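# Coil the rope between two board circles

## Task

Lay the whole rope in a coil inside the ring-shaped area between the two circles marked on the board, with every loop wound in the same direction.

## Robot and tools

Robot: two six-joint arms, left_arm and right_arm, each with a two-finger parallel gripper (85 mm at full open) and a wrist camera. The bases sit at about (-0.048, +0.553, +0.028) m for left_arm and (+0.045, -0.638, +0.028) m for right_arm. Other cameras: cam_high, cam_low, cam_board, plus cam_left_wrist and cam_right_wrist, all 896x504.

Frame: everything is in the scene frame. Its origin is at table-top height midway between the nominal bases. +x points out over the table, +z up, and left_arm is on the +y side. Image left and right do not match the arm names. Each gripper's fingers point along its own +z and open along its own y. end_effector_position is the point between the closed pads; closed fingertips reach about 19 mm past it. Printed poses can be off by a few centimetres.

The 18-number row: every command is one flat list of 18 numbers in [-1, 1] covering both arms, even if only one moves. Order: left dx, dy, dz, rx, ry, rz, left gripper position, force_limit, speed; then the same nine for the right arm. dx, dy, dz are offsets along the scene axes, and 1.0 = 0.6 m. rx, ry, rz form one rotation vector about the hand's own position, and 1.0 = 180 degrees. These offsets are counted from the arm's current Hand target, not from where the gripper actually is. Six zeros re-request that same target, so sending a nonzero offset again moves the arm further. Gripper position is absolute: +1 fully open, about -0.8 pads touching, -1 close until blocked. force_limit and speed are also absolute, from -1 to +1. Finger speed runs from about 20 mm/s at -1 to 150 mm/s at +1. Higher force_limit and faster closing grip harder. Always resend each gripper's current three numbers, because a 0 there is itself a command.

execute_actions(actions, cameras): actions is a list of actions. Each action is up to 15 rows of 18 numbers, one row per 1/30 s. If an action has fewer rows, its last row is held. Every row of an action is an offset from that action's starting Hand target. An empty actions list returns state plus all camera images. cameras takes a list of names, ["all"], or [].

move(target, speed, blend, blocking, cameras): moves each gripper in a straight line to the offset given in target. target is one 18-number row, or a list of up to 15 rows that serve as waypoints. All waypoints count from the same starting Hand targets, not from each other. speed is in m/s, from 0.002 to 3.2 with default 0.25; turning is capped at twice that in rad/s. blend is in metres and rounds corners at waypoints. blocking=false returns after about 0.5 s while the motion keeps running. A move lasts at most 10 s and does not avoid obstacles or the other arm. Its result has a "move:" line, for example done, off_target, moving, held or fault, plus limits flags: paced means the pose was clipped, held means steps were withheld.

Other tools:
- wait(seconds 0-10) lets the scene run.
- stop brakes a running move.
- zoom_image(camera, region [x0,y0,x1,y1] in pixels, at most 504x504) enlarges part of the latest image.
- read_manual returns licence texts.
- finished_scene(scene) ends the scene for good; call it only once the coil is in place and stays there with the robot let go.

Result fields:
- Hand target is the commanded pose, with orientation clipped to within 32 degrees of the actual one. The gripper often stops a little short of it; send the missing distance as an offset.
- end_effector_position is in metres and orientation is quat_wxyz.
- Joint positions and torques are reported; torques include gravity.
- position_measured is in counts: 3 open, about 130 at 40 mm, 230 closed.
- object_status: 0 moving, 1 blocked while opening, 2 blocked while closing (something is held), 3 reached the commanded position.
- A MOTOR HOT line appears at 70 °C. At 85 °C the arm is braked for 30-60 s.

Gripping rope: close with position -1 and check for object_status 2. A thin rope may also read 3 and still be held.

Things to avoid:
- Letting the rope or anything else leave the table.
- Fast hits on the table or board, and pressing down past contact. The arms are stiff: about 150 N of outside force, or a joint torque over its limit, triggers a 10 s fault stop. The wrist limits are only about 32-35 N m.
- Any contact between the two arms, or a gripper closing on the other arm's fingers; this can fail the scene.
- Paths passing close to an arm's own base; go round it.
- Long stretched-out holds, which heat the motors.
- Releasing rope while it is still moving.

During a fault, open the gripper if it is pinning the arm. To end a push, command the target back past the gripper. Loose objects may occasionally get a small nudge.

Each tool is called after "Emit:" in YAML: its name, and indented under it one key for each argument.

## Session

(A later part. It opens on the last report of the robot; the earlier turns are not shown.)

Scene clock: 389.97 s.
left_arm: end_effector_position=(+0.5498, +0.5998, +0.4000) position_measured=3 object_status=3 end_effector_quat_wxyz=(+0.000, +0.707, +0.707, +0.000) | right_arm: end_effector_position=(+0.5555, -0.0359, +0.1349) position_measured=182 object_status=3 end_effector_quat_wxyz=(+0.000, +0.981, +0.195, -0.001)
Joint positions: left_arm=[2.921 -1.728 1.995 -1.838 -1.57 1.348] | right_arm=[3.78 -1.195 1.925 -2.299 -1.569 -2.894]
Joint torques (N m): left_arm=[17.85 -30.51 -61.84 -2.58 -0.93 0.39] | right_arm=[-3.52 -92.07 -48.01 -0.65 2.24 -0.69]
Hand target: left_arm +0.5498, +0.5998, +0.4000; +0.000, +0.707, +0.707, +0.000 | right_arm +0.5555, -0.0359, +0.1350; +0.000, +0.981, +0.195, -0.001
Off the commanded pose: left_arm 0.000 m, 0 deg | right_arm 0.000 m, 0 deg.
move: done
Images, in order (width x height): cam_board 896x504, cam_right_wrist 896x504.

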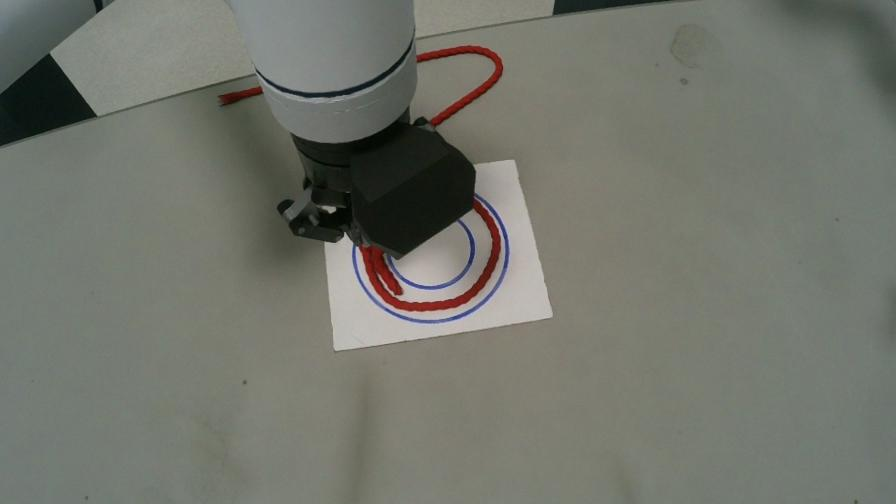

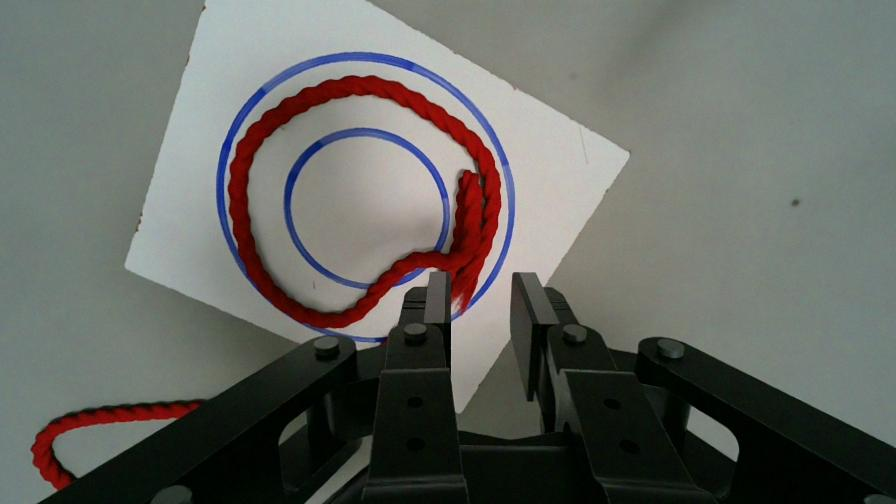

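Emit:
move:
  target: [0,0,0,0,0,0,1,1,1,0.0742,0.0865,0.1917,0,0,-0.1244,-0.35,-1,0]
  speed: 0.2
  cameras: ["cam_board","cam_right_wrist"]

Emit:
zoom_image:
  camera: "cam_right_wrist"
  region: [300, 100, 660, 360]

Scene clock: 405.80 s.
left_arm: end_effector_position=(+0.5498, +0.5998, +0.4000) position_measured=3 object_status=3 end_effector_quat_wxyz=(+0.000, +0.707, +0.707, +0.000) | right_arm: end_effector_position=(+0.6000, +0.0160, +0.2500) position_measured=173 object_status=3 end_effector_quat_wxyz=(-0.001, +1.000, +0.001, -0.001)
Joint positions: left_arm=[2.921 -1.728 1.995 -1.838 -1.57 1.348] | right_arm=[3.797 -1.21 1.7 -2.06 -1.569 -2.485]
Joint torques (N m): left_arm=[16.23 -29.82 -61.48 -2.26 -0.84 0.48] | right_arm=[30.12 -57.31 -54.12 -0.9 0.16 2.13]
Hand target: left_arm +0.5498, +0.5998, +0.4000; +0.000, +0.707, +0.707, +0.000 | right_arm +0.6001, +0.0160, +0.2500; +0.000, +1.000, +0.001, -0.001
Off the commanded pose: left_arm 0.000 m, 0 deg | right_arm 0.000 m, 0 deg.
move: done
Images, in order (width x height): cam_board 896x504, cam_right_wrist 896x504.

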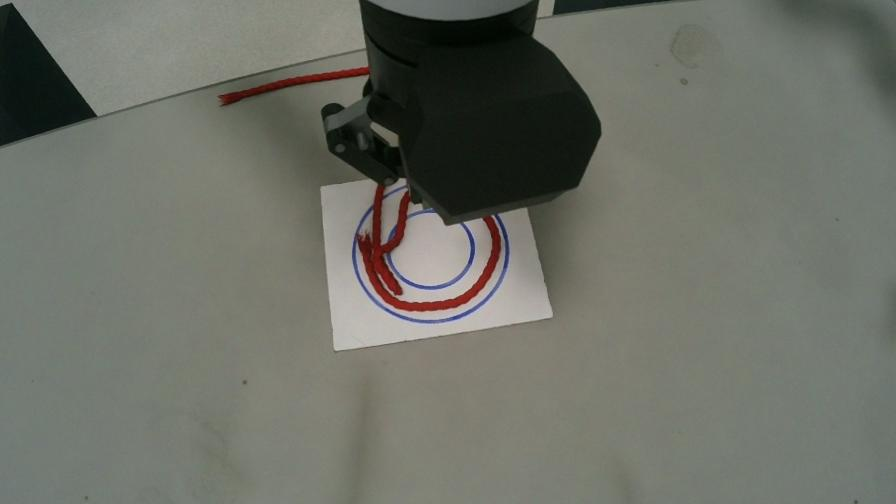

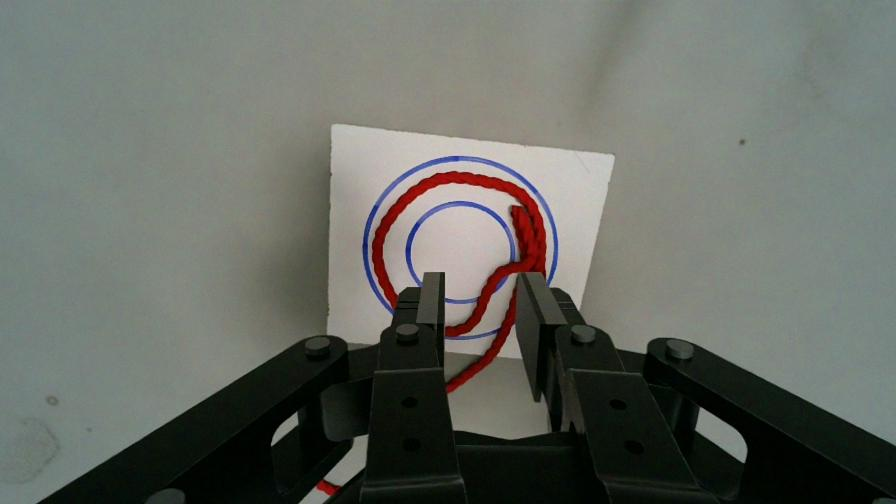

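Scaled by 1.400 from the camera's 896x504 image, which has a finer 1280x720 frame.

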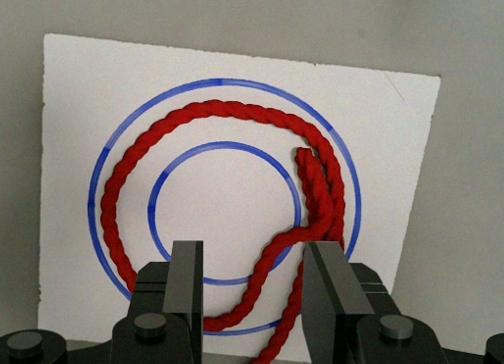

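Emit:
move:
  target:
    - [0,0,0,0,0,0,1,1,1,-0.1668,-0.11,0,0,0,-0.667,-0.3,-1,0]
    - [0,0,0,0,0,0,1,1,1,-0.3335,-0.2267,-0.05,0,0,0.667,-0.3,-1,0]
    - [0,0,0,0,0,0,1,1,1,-0.5,-0.3,-0.1167,0,0,0,-0.3,-1,0]
    - [0,0,0,0,0,0,1,1,1,-0.5543,-0.3,-0.25,0,0,-0.5,-0.3,-1,0]
  speed: 0.52
  blend: [0.02,0.02,0.02,0]
  cameras: ["cam_board","cam_right_wrist","cam_high"]

Scene clock: 444.93 s.
left_arm: end_effector_position=(+0.5498, +0.5998, +0.4000) position_measured=3 object_status=3 end_effector_quat_wxyz=(+0.000, +0.707, +0.707, +0.000) | right_arm: end_effector_position=(+0.2675, -0.1640, +0.1000) position_measured=167 object_status=3 end_effector_quat_wxyz=(-0.001, +0.708, -0.706, +0.000)
Joint positions: left_arm=[2.921 -1.728 1.995 -1.838 -1.57 1.348] | right_arm=[3.925 -1.518 2.448 -2.503 -1.57 5.496]
Joint torques (N m): left_arm=[12.72 -31.76 -61.41 -2.48 -0.53 0.66] | right_arm=[31.06 -15.22 -25.22 -13.61 0.06 1.69]
Hand target: left_arm +0.5498, +0.5998, +0.4000; +0.000, +0.707, +0.707, +0.000 | right_arm +0.2675, -0.1640, +0.1000; -0.001, +0.708, -0.707, +0.000
Off the commanded pose: left_arm 0.000 m, 0 deg | right_arm 0.000 m, 0 deg.
move: done
Images, in order (width x height): cam_high 896x504, cam_board 896x504, cam_right_wrist 896x504.

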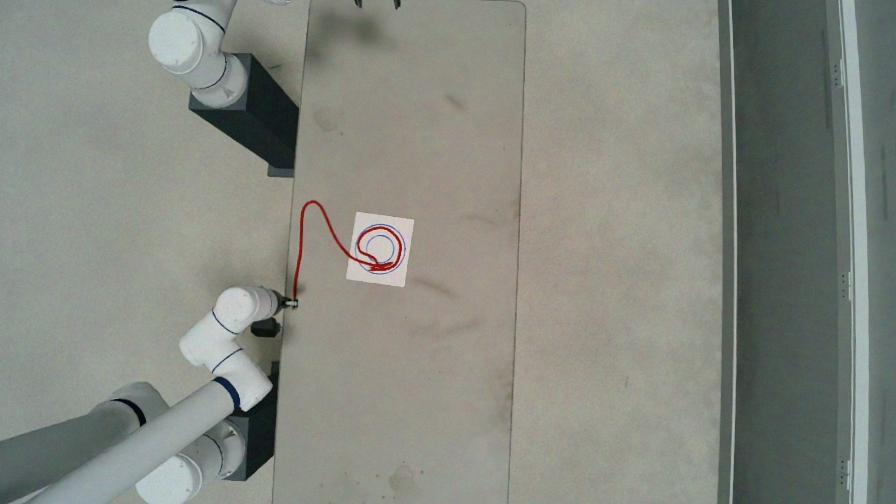

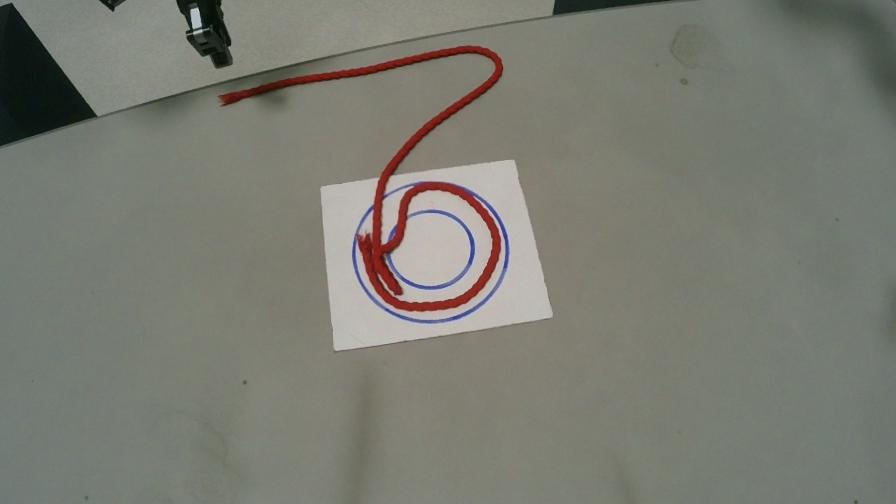

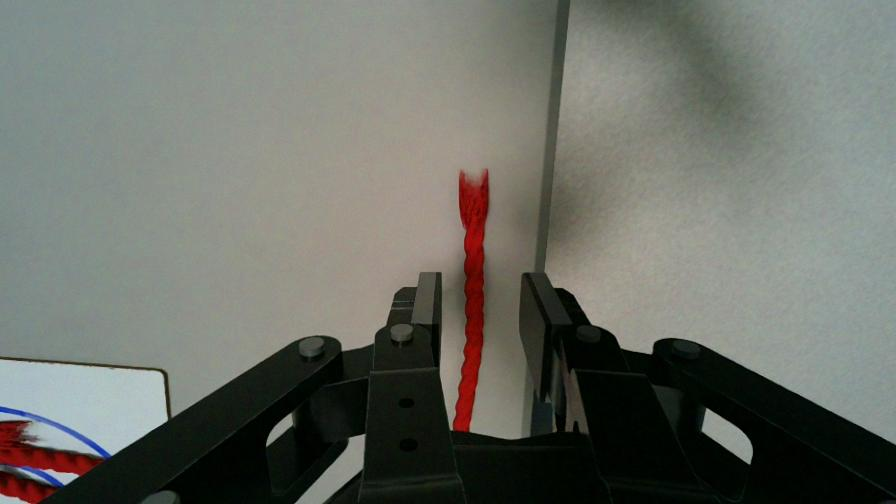

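Emit:
move:
  target:
    - [0,0,0,0,0,0,1,1,1,0,0.0117,-0.1083,0,0,0,-0.3,-1,0]
    - [0,0,0,0,0,0,1,1,1,0,0.0117,-0.1247,0,0,0,-0.3,-1,0]
  speed: [0.08,0.02]

Scene clock: 448.77 s.
left_arm: end_effector_position=(+0.5498, +0.5998, +0.4000) position_measured=3 object_status=3 end_effector_quat_wxyz=(+0.000, +0.707, +0.707, +0.000) | right_arm: end_effector_position=(+0.2675, -0.1570, +0.0253) position_measured=167 object_status=3 end_effector_quat_wxyz=(-0.001, +0.708, -0.707, +0.000)
Joint positions: left_arm=[2.921 -1.728 1.995 -1.838 -1.57 1.348] | right_arm=[3.935 -1.342 2.477 -2.707 -1.57 5.507]
Joint torques (N m): left_arm=[11.66 -31.13 -60.9 -2.38 -0.64 0.34] | right_arm=[31.68 -23.37 -17.14 -14.12 0.01 1.71]
Hand target: left_arm +0.5498, +0.5998, +0.4000; +0.000, +0.707, +0.707, +0.000 | right_arm +0.2675, -0.1570, +0.0252; -0.001, +0.708, -0.707, +0.000
Off the commanded pose: left_arm 0.000 m, 0 deg | right_arm 0.000 m, 0 deg.
move: done

Emit:
move:
  target:
    - [0,0,0,0,0,0,1,1,1,0,0,0,0,0,0,-1,-1,-1]
    - [0,0,0,0,0,0,1,1,1,0,0,0.1,0,0,0,-1,-1,-1]
    - [0,0,0,0,0,0,1,1,1,0.1542,0.1117,0.7913,0,0,0,-1,-1,-1]
  speed: [0.05,0.1,0.13]
  cameras: ["cam_board","cam_low"]

Scene clock: 456.70 s.
left_arm: end_effector_position=(+0.5498, +0.5998, +0.4000) position_measured=3 object_status=3 end_effector_quat_wxyz=(+0.000, +0.707, +0.707, +0.000) | right_arm: end_effector_position=(+0.3600, -0.0900, +0.4999) position_measured=212 object_status=2 end_effector_quat_wxyz=(-0.001, +0.708, -0.707, +0.000)
Joint positions: left_arm=[2.921 -1.728 1.995 -1.838 -1.57 1.348] | right_arm=[3.904 -1.702 1.796 -1.667 -1.57 5.475]
Joint torques (N m): left_arm=[11.38 -33.56 -61.17 -2.62 -0.57 0.19] | right_arm=[-17.22 -17.08 -59.74 -0.27 0.44 -2.3]
Hand target: left_arm +0.5498, +0.5998, +0.4000; +0.000, +0.707, +0.707, +0.000 | right_arm +0.3600, -0.0899, +0.5000; -0.001, +0.708, -0.707, +0.000
Off the commanded pose: left_arm 0.000 m, 0 deg | right_arm 0.000 m, 0 deg.
move: done
Images, in order (width x height): cam_low 896x504, cam_board 896x504.

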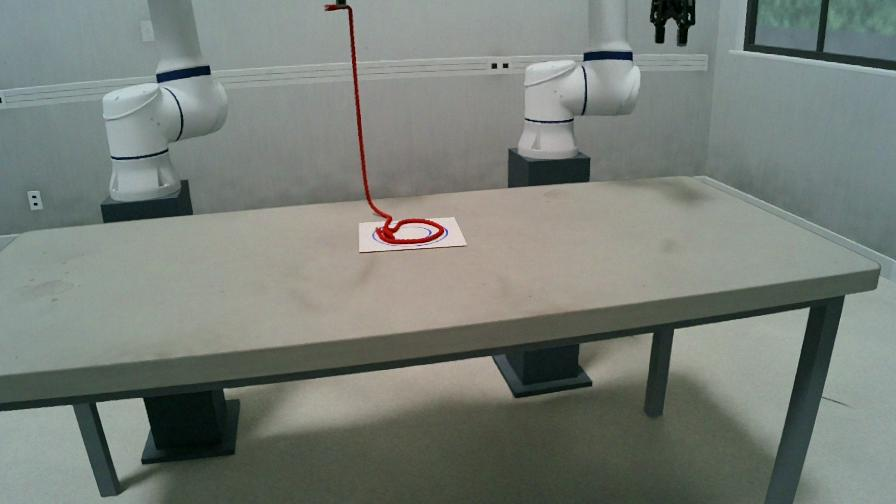

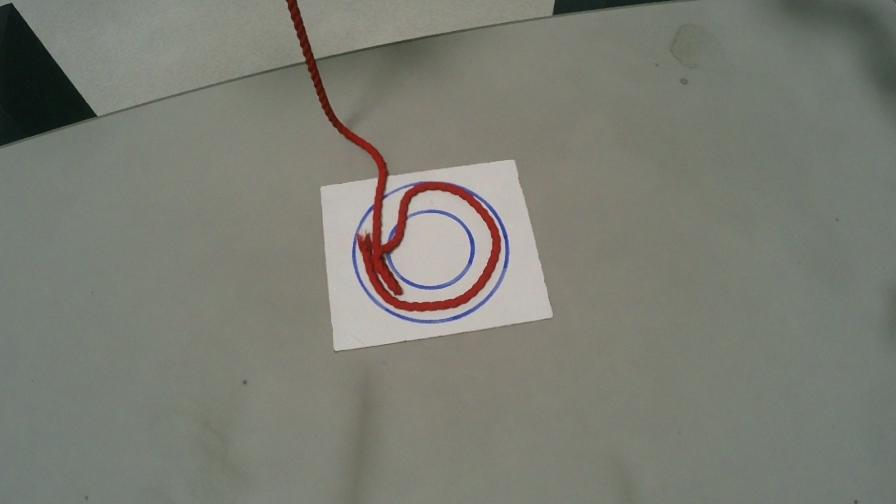

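Emit:
move:
  target: [0,0,0,0,0,0,1,1,1,0.2167,0.1167,0.25,0,0,0,-1,-1,-1]
  speed: 0.1
  cameras: ["cam_board","cam_low","cam_right_wrist"]

Scene clock: 460.77 s.
left_arm: end_effector_position=(+0.5498, +0.5998, +0.4000) position_measured=3 object_status=3 end_effector_quat_wxyz=(+0.000, +0.707, +0.707, +0.000) | right_arm: end_effector_position=(+0.4900, -0.0199, +0.6499) position_measured=212 object_status=2 end_effector_quat_wxyz=(-0.001, +0.708, -0.707, +0.000)
Joint positions: left_arm=[2.921 -1.728 1.995 -1.838 -1.57 1.348] | right_arm=[3.851 -1.476 1.31 -1.408 -1.57 5.422]
Joint torques (N m): left_arm=[13.22 -32.29 -61.16 -2.67 -0.87 0.19] | right_arm=[-16.47 -38.06 -58.63 -0.31 0.07 -2.3]
Hand target: left_arm +0.5498, +0.5998, +0.4000; +0.000, +0.707, +0.707, +0.000 | right_arm +0.4900, -0.0199, +0.6500; -0.001, +0.708, -0.707, +0.000
Off the commanded pose: left_arm 0.000 m, 0 deg | right_arm 0.000 m, 0 deg.
move: done
Images, in order (width x height): cam_low 896x504, cam_board 896x504, cam_right_wrist 896x504.

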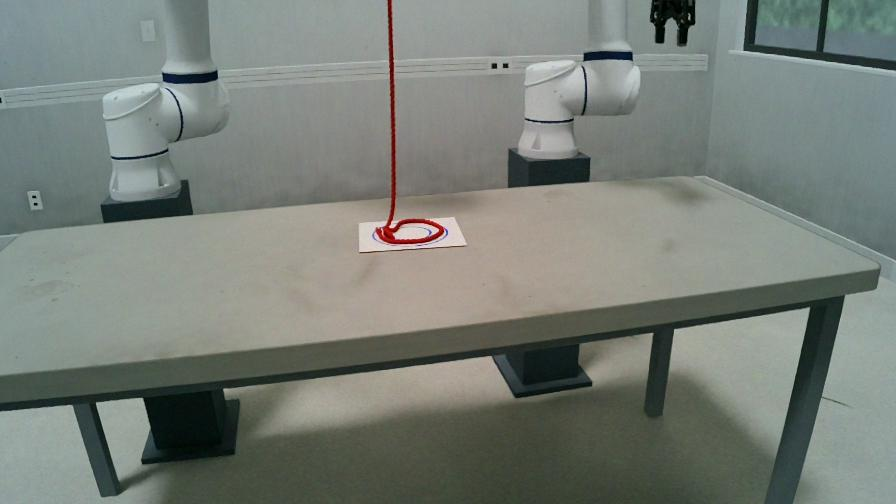

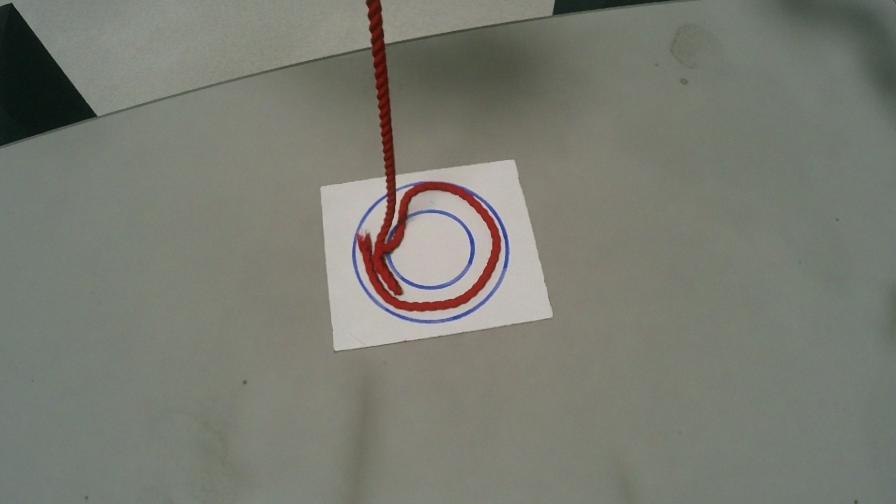

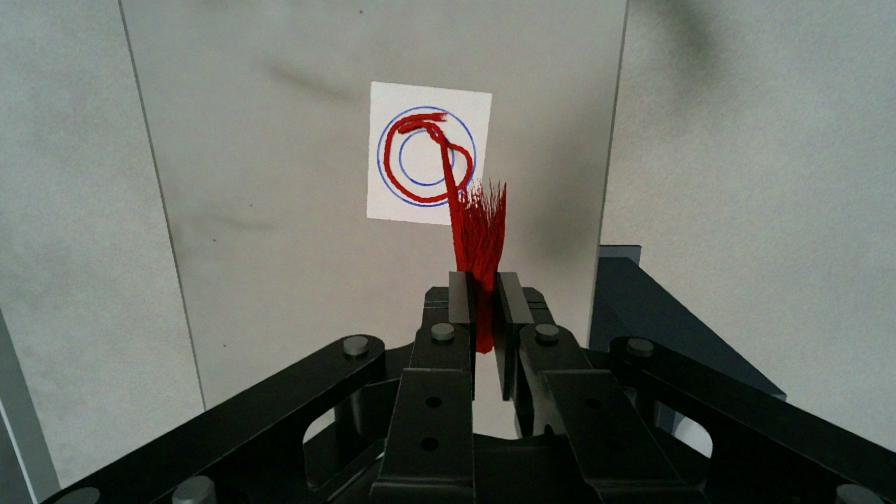

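Emit:
move:
  target: [0,0,0,0,0,0,1,1,1,0.0167,-0.0417,0.2,0,0,0,-1,-1,-1]
  speed: 0.06
  cameras: ["cam_board","cam_low"]

Emit:
zoom_image:
  camera: "cam_board"
  region: [300, 120, 560, 350]

Scene clock: 465.17 s.
left_arm: end_effector_position=(+0.5498, +0.5998, +0.4000) position_measured=3 object_status=3 end_effector_quat_wxyz=(+0.000, +0.707, +0.707, +0.000) | right_arm: end_effector_position=(+0.5000, -0.0449, +0.7699) position_measured=212 object_status=2 end_effector_quat_wxyz=(-0.001, +0.708, -0.707, +0.000)
Joint positions: left_arm=[2.921 -1.728 1.995 -1.838 -1.57 1.348] | right_arm=[3.816 -1.442 1.054 -1.184 -1.57 5.387]
Joint torques (N m): left_arm=[13.59 -30.46 -62.82 -2.27 -0.91 0.14] | right_arm=[-16.02 -38.73 -57.41 -0.34 2.27 -2.27]
Hand target: left_arm +0.5498, +0.5998, +0.4000; +0.000, +0.707, +0.707, +0.000 | right_arm +0.5000, -0.0449, +0.7700; -0.001, +0.708, -0.707, +0.000
Off the commanded pose: left_arm 0.000 m, 0 deg | right_arm 0.000 m, 0 deg.
move: done
Images, in order (width x height): cam_low 896x504, cam_board 896x504.

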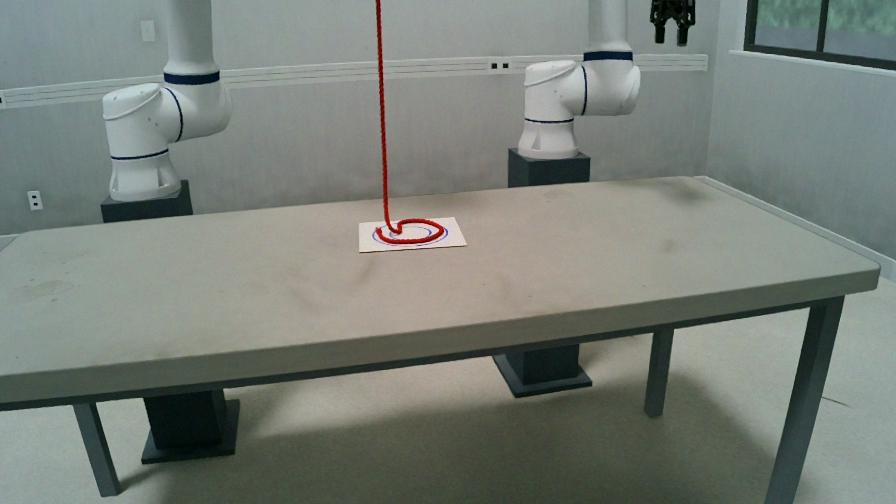

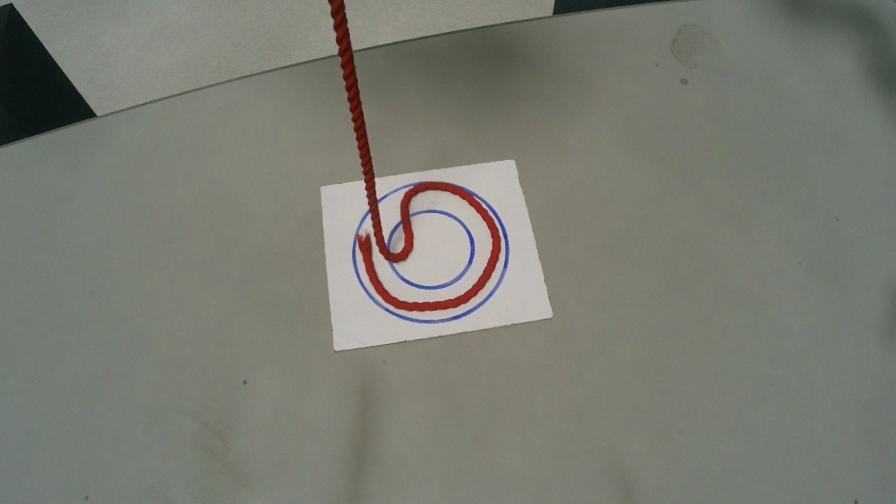

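Scaled by 1.938 from the camera's 896x504 image, which has a finer 1280x720 frame.

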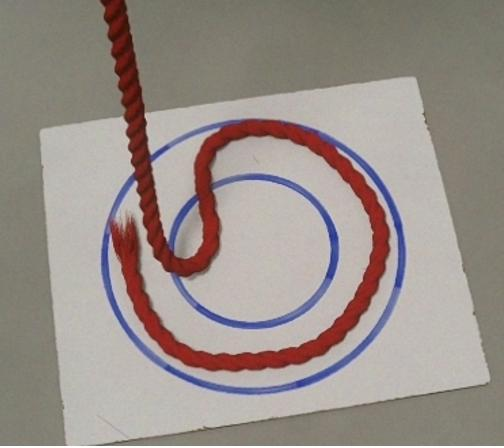

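Emit:
move:
  target: [0,0,0,0,0,0,1,1,1,-0.0377,-0.0095,0.1583,0,0,0,-1,-1,-1]
  speed: 0.05
  cameras: ["cam_board","cam_low"]

Emit:
zoom_image:
  camera: "cam_board"
  region: [300, 120, 560, 350]

Scene clock: 475.70 s.
left_arm: end_effector_position=(+0.5498, +0.5998, +0.4000) position_measured=3 object_status=3 end_effector_quat_wxyz=(+0.000, +0.707, +0.707, +0.000) | right_arm: end_effector_position=(+0.4774, -0.0506, +0.8649) position_measured=212 object_status=2 end_effector_quat_wxyz=(-0.001, +0.708, -0.707, +0.000)
Joint positions: left_arm=[2.921 -1.728 1.995 -1.838 -1.57 1.348] | right_arm=[3.829 -1.385 0.798 -0.985 -1.57 5.401]
Joint torques (N m): left_arm=[12.11 -29.73 -61.89 -2.6 -0.44 0.53] | right_arm=[30.16 -39.51 -50.65 -0.67 0.65 1.01]
Hand target: left_arm +0.5498, +0.5998, +0.4000; +0.000, +0.707, +0.707, +0.000 | right_arm +0.4774, -0.0506, +0.8650; -0.001, +0.708, -0.707, +0.000
Off the commanded pose: left_arm 0.000 m, 0 deg | right_arm 0.000 m, 0 deg.
move: done
Images, in order (width x height): cam_low 896x504, cam_board 896x504.

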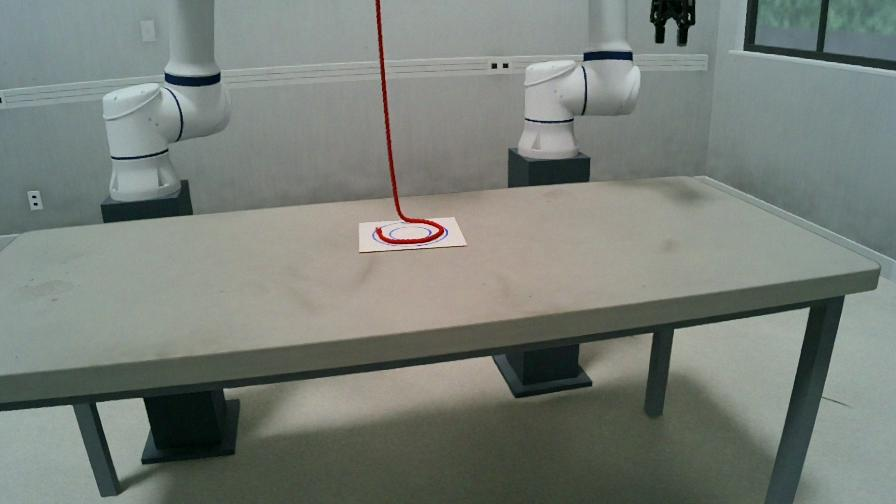

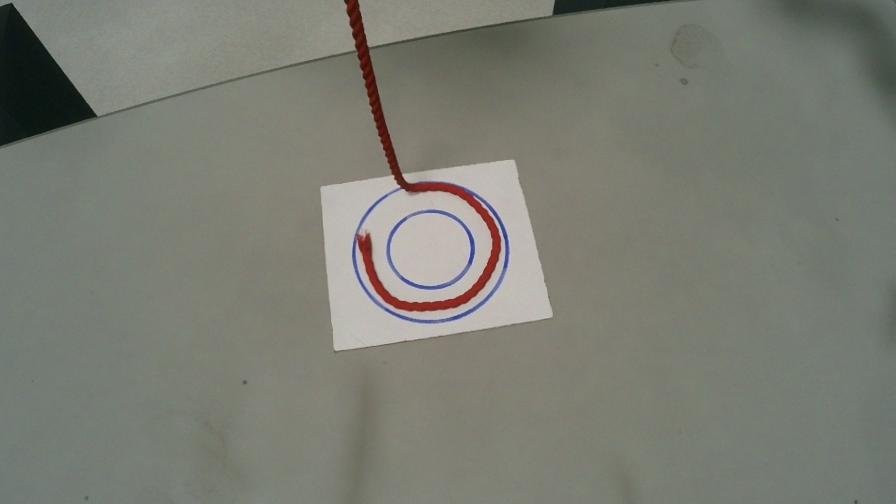

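Scaled by 1.938 from the camera's 896x504 image, which has a finer 1280x720 frame.

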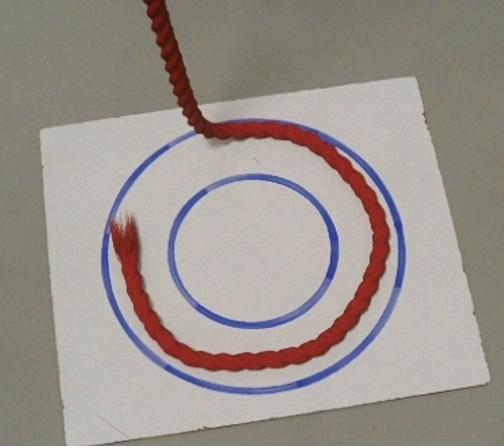

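Emit:
move:
  target:
    - [0,0,0,0,0,0,1,1,1,0.0417,-0.02,-0.04,0,0,0.0711,-1,-1,-1]
    - [0,0,0,0,0,0,1,1,1,0.094,-0.0298,-0.08,0,0,0.1456,-1,-1,-1]
  speed: 0.05
  blend: [0.01,0]
  cameras: ["cam_board","cam_low"]

Emit:
zoom_image:
  camera: "cam_board"
  region: [300, 120, 560, 350]

Scene clock: 485.33 s.
left_arm: end_effector_position=(+0.5498, +0.5998, +0.4000) position_measured=3 object_status=3 end_effector_quat_wxyz=(+0.000, +0.707, +0.707, +0.000) | right_arm: end_effector_position=(+0.5338, -0.0685, +0.8170) position_measured=212 object_status=2 end_effector_quat_wxyz=(-0.001, +0.849, -0.528, -0.001)
Joint positions: left_arm=[2.921 -1.728 1.995 -1.838 -1.57 1.348] | right_arm=[3.761 -1.398 0.91 -1.085 -1.569 4.876]
Joint torques (N m): left_arm=[12.58 -30.3 -61.51 -2.26 -0.47 -0.13] | right_arm=[-16.59 -41.15 -38.47 -13.97 2.47 -1.94]
Hand target: left_arm +0.5498, +0.5998, +0.4000; +0.000, +0.707, +0.707, +0.000 | right_arm +0.5338, -0.0685, +0.8170; -0.001, +0.849, -0.528, -0.001
Off the commanded pose: left_arm 0.000 m, 0 deg | right_arm 0.000 m, 0 deg.
move: done
Images, in order (width x height): cam_low 896x504, cam_board 896x504.

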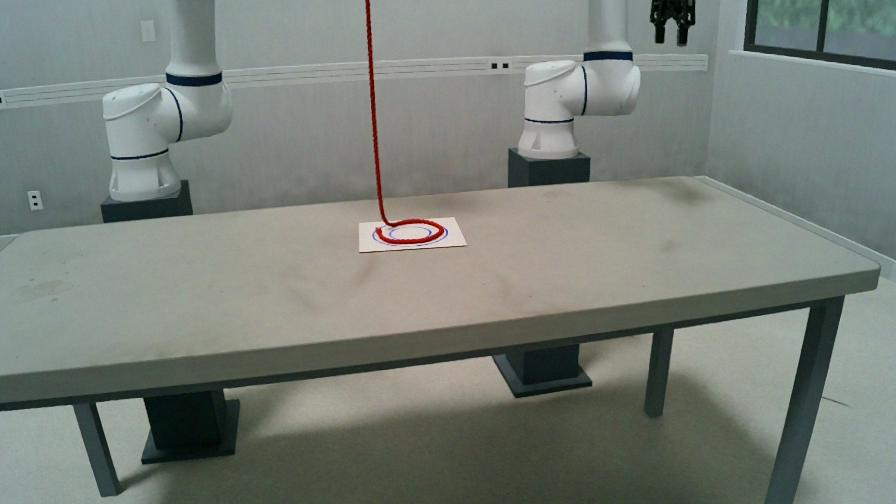

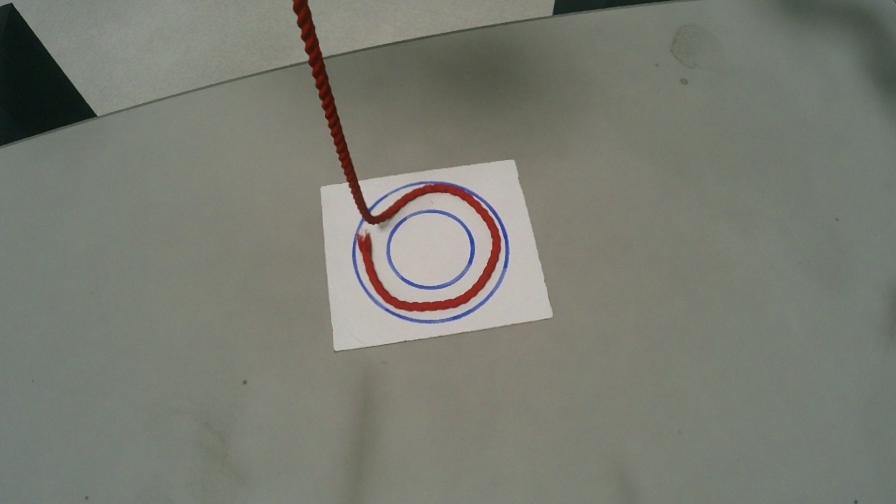

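Scaled by 1.938 from the camera's 896x504 image, which has a finer 1280x720 frame.

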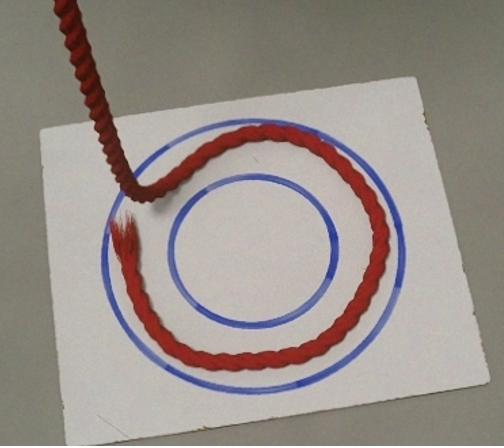

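Emit:
move:
  target:
    - [0,0,0,0,0,0,1,1,1,0.0497,0.0088,-0.0392,0,0,0.0728,-1,-1,-1]
    - [0,0,0,0,0,0,1,1,1,0.0928,0.0317,-0.0783,0,0,0.1456,-1,-1,-1]
    - [0,0,0,0,0,0,1,1,1,0.1253,0.0687,-0.1175,0,0,0.2183,-1,-1,-1]
  speed: 0.055
  blend: [0.01,0.01,0]
  cameras: ["cam_board"]

Emit:
zoom_image:
  camera: "cam_board"
  region: [300, 120, 560, 350]

Scene clock: 498.33 s.
left_arm: end_effector_position=(+0.5498, +0.5998, +0.4000) position_measured=3 object_status=3 end_effector_quat_wxyz=(+0.000, +0.707, +0.707, +0.000) | right_arm: end_effector_position=(+0.6090, -0.0273, +0.7465) position_measured=212 object_status=2 end_effector_quat_wxyz=(-0.001, +0.977, -0.211, -0.001)
Joint positions: left_arm=[2.921 -1.728 1.995 -1.838 -1.57 1.348] | right_arm=[3.749 -1.303 0.927 -1.194 -1.569 4.177]
Joint torques (N m): left_arm=[15.06 -33.63 -61.27 -2.75 -0.95 0.28] | right_arm=[31.05 -52.68 -55.9 -13.71 2.34 -2.39]
Hand target: left_arm +0.5498, +0.5998, +0.4000; +0.000, +0.707, +0.707, +0.000 | right_arm +0.6090, -0.0273, +0.7465; -0.001, +0.977, -0.211, -0.001
Off the commanded pose: left_arm 0.000 m, 0 deg | right_arm 0.000 m, 0 deg.
move: done
Images, in order (width x height): cam_board 896x504.

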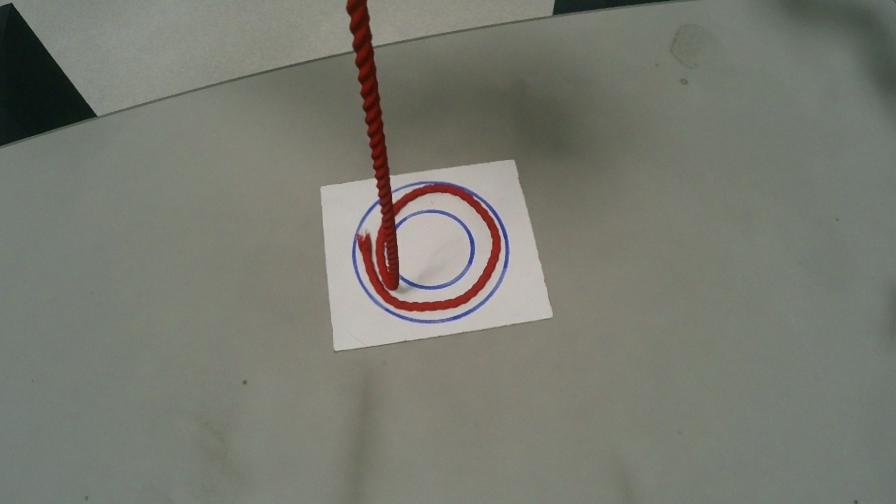

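Scaled by 1.938 from the camera's 896x504 image, which has a finer 1280x720 frame.

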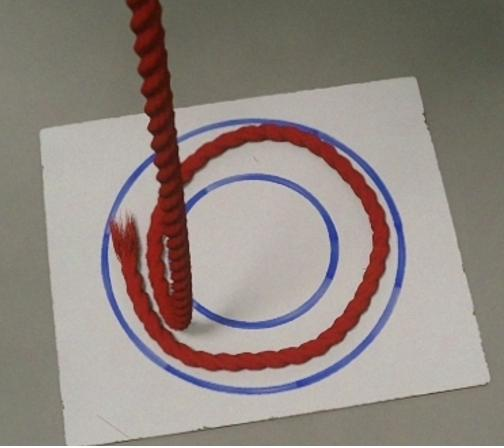

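Emit:
move:
  target:
    - [0,0,0,0,0,0,1,1,1,0.0192,0.0628,-0.0488,0,0,0.0972,-1,-1,-1]
    - [0,0,0,0,0,0,1,1,1,0.0073,0.1272,-0.0977,0,0,0.1944,-1,-1,-1]
    - [0,0,0,0,0,0,1,1,1,-0.0325,0.1778,-0.1465,0,0,0.2917,-1,-1,-1]
    - [0,0,0,0,0,0,1,1,1,-0.0907,0.2038,-0.1953,0,0,0.3889,-1,-1,-1]
  speed: 0.08
  blend: [0.008,0.008,0.008,0]
  cameras: ["cam_board"]

Emit:
zoom_image:
  camera: "cam_board"
  region: [300, 120, 560, 350]

Scene clock: 511.10 s.
left_arm: end_effector_position=(+0.5498, +0.5998, +0.4000) position_measured=3 object_status=3 end_effector_quat_wxyz=(+0.000, +0.707, +0.707, +0.000) | right_arm: end_effector_position=(+0.5546, +0.0950, +0.6293) position_measured=212 object_status=2 end_effector_quat_wxyz=(+0.000, +0.922, +0.387, -0.001)
Joint positions: left_arm=[2.921 -1.728 1.995 -1.838 -1.57 1.348] | right_arm=[3.902 -1.248 1.066 -1.388 -1.57 3.109]
Joint torques (N m): left_arm=[14.38 -33.06 -60.78 -2.35 -0.74 0.06] | right_arm=[31.32 -98.59 -43.68 -13.96 1.49 -2.4]
Hand target: left_arm +0.5498, +0.5998, +0.4000; +0.000, +0.707, +0.707, +0.000 | right_arm +0.5546, +0.0950, +0.6293; +0.000, +0.922, +0.388, -0.001
Off the commanded pose: left_arm 0.000 m, 0 deg | right_arm 0.000 m, 0 deg.
move: done
Images, in order (width x height): cam_board 896x504.

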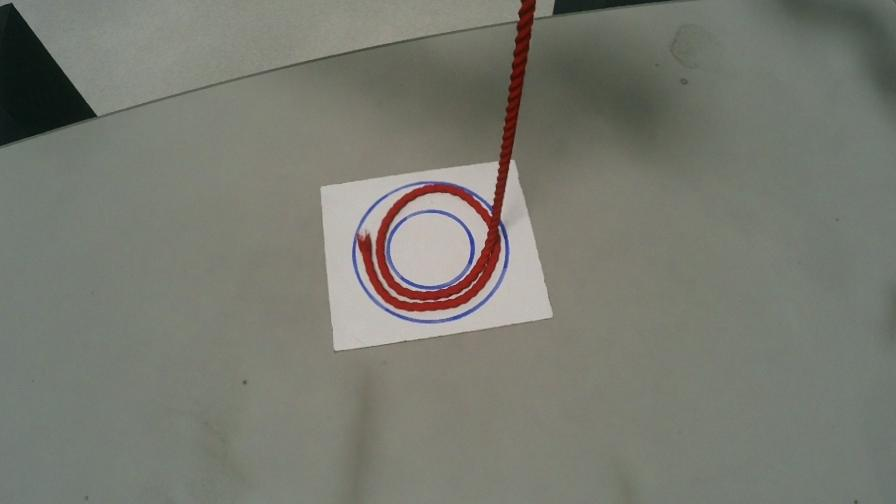

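Scaled by 1.938 from the camera's 896x504 image, which has a finer 1280x720 frame.

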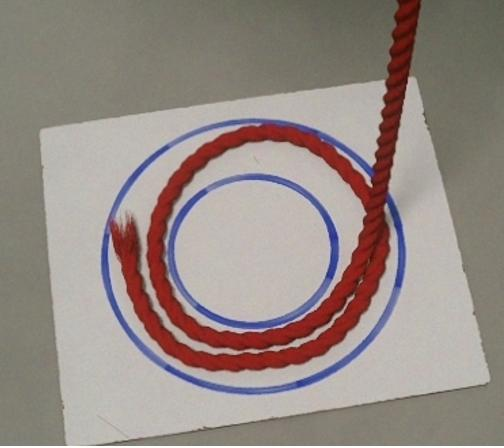

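Emit:
move:
  target:
    - [0,0,0,0,0,0,1,1,1,-0.0618,-0.004,-0.0488,0,0,0.0972,-1,-1,-1]
    - [0,0,0,0,0,0,1,1,1,-0.1128,-0.0357,-0.0977,0,0,0.1944,-1,-1,-1]
    - [0,0,0,0,0,0,1,1,1,-0.1413,-0.086,-0.1465,0,0,0.2917,-1,-1,-1]
    - [0,0,0,0,0,0,1,1,1,-0.1435,-0.1352,-0.1898,0,0,0.3778,-1,-1,-1]
  speed: 0.08
  blend: [0.008,0.008,0.008,0]
  cameras: ["cam_board","cam_low"]

Emit:
zoom_image:
  camera: "cam_board"
  region: [300, 120, 560, 350]

Scene clock: 526.60 s.
left_arm: end_effector_position=(+0.5498, +0.5998, +0.4000) position_measured=3 object_status=3 end_effector_quat_wxyz=(+0.000, +0.707, +0.707, +0.000) | right_arm: end_effector_position=(+0.4685, +0.0139, +0.5154) position_measured=212 object_status=2 end_effector_quat_wxyz=(+0.001, +0.548, +0.837, -0.001)
Joint positions: left_arm=[2.921 -1.728 1.995 -1.838 -1.57 1.348] | right_arm=[3.904 -1.458 1.526 -1.638 -1.572 1.924]
Joint torques (N m): left_arm=[12.32 -32.06 -60.2 -2.17 -0.6 -0.36] | right_arm=[-16.88 -79.7 -44.03 -13.89 2.37 -2.45]
Hand target: left_arm +0.5498, +0.5998, +0.4000; +0.000, +0.707, +0.707, +0.000 | right_arm +0.4685, +0.0139, +0.5154; +0.001, +0.548, +0.837, -0.001
Off the commanded pose: left_arm 0.000 m, 0 deg | right_arm 0.000 m, 0 deg.
move: done
Images, in order (width x height): cam_low 896x504, cam_board 896x504.

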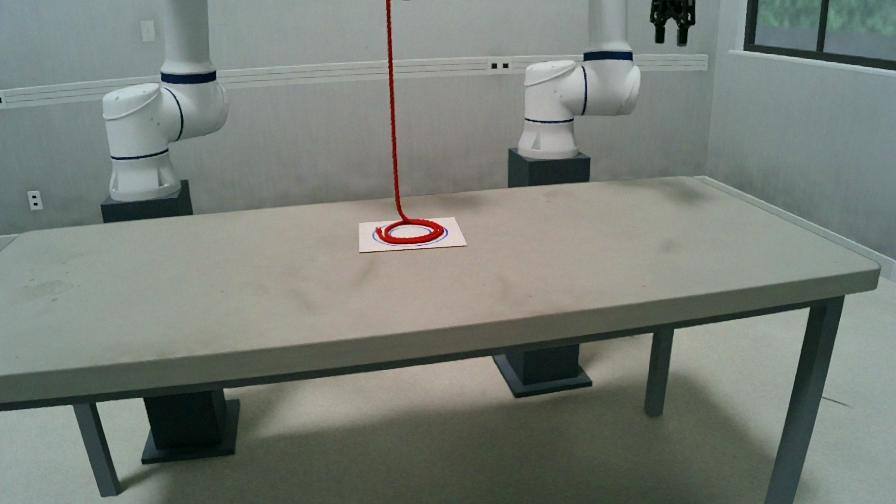

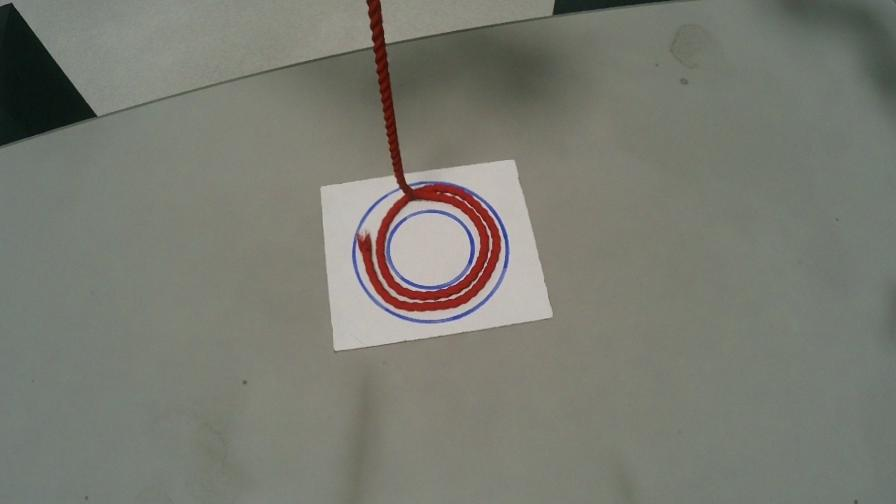

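Scaled by 1.938 from the camera's 896x504 image, which has a finer 1280x720 frame.

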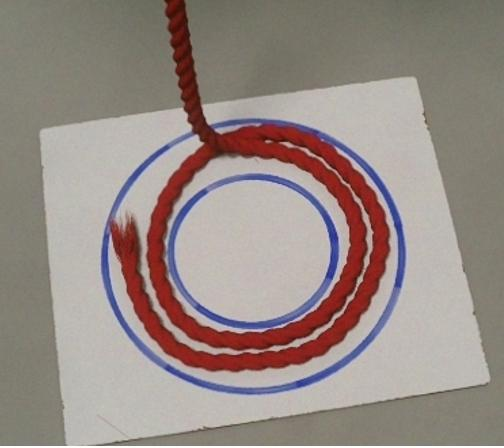

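Emit:
move:
  target:
    - [0,0,0,0,0,0,1,1,1,0.0032,-0.0418,-0.0457,0,0,0.0806,-1,-1,-1]
    - [0,0,0,0,0,0,1,1,1,0.0367,-0.0763,-0.0922,0,0,0.1611,-1,-1,-1]
    - [0,0,0,0,0,0,1,1,1,0.0892,-0.0895,-0.1355,0,0,0.2583,-1,-1,-1]
  speed: 0.08
  blend: [0.008,0.008,0]
  cameras: ["cam_board","cam_low"]

Emit:
zoom_image:
  camera: "cam_board"
  region: [300, 120, 560, 350]

Scene clock: 537.07 s.
left_arm: end_effector_position=(+0.5498, +0.5998, +0.4000) position_measured=3 object_status=3 end_effector_quat_wxyz=(+0.000, +0.707, +0.707, +0.000) | right_arm: end_effector_position=(+0.5220, -0.0398, +0.4341) position_measured=212 object_status=2 end_effector_quat_wxyz=(+0.001, +0.173, +0.985, -0.001)
Joint positions: left_arm=[2.921 -1.728 1.995 -1.838 -1.57 1.348] | right_arm=[3.804 -1.46 1.673 -1.784 -1.573 1.012]
Joint torques (N m): left_arm=[13.05 -31.88 -61.06 -2.31 -0.74 -1.11] | right_arm=[-17.8 -39.74 -42.99 -13.72 2.27 -2.01]
Hand target: left_arm +0.5498, +0.5998, +0.4000; +0.000, +0.707, +0.707, +0.000 | right_arm +0.5220, -0.0398, +0.4341; +0.001, +0.173, +0.985, -0.001
Off the commanded pose: left_arm 0.000 m, 0 deg | right_arm 0.000 m, 0 deg.
move: done
Images, in order (width x height): cam_low 896x504, cam_board 896x504.

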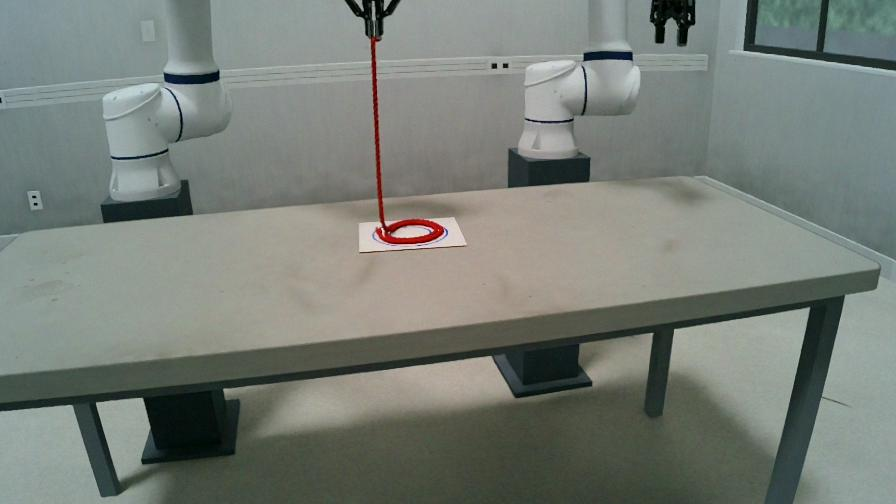

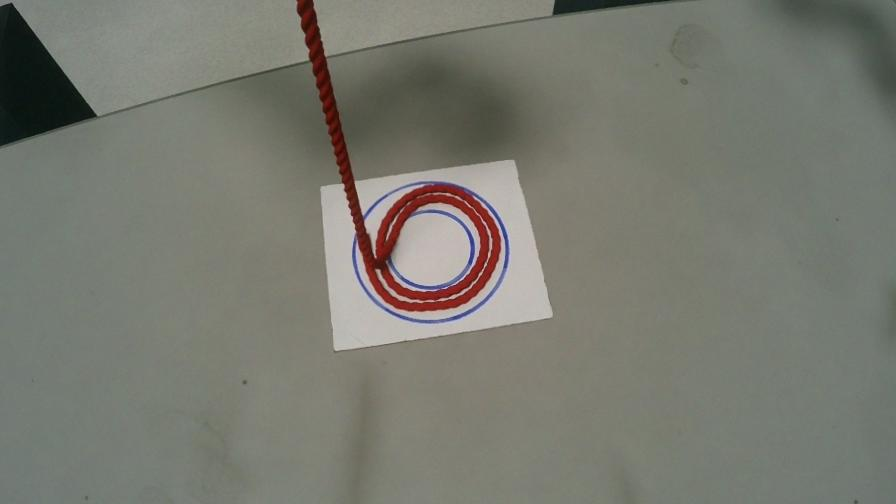

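Scaled by 1.938 from the camera's 896x504 image, which has a finer 1280x720 frame.

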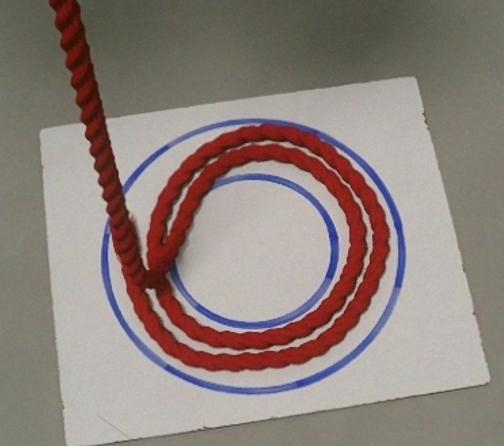

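Emit:
move:
  target:
    - [0,0,0,0,0,0,1,1,1,-0.0525,0.0132,0.0515,0,0,-0.0972,-1,-1,-1]
    - [0,0,0,0,0,0,1,1,1,-0.086,0.0477,0.1048,0,0,-0.1778,-1,-1,-1]
    - [0,0,0,0,0,0,1,1,1,-0.0917,0.0847,0.1565,0,0,-0.2583,-1,-1,-1]
  speed: 0.08
  blend: [0.008,0.008,0]
  cameras: ["cam_board"]

Emit:
zoom_image:
  camera: "cam_board"
  region: [300, 120, 560, 350]

Scene clock: 547.57 s.
left_arm: end_effector_position=(+0.5498, +0.5998, +0.4000) position_measured=3 object_status=3 end_effector_quat_wxyz=(+0.000, +0.707, +0.707, +0.000) | right_arm: end_effector_position=(+0.4670, +0.0110, +0.5280) position_measured=212 object_status=2 end_effector_quat_wxyz=(+0.000, +0.547, +0.837, -0.001)
Joint positions: left_arm=[2.921 -1.728 1.995 -1.838 -1.57 1.348] | right_arm=[3.903 -1.464 1.512 -1.616 -1.572 1.922]
Joint torques (N m): left_arm=[12.41 -32.02 -60.26 -2.24 -0.47 -0.96] | right_arm=[31.6 -40.56 -58.75 -0.52 0.11 1.82]
Hand target: left_arm +0.5498, +0.5998, +0.4000; +0.000, +0.707, +0.707, +0.000 | right_arm +0.4670, +0.0110, +0.5280; +0.001, +0.548, +0.837, -0.001
Off the commanded pose: left_arm 0.000 m, 0 deg | right_arm 0.000 m, 0 deg.
move: done
Images, in order (width x height): cam_board 896x504.

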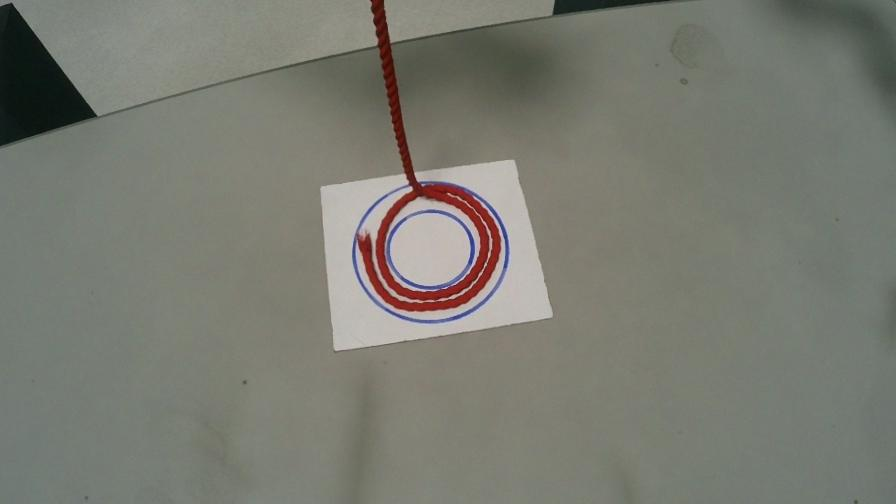

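Scaled by 1.938 from the camera's 896x504 image, which has a finer 1280x720 frame.

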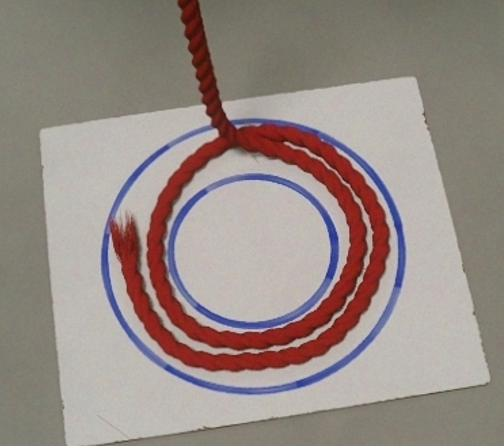

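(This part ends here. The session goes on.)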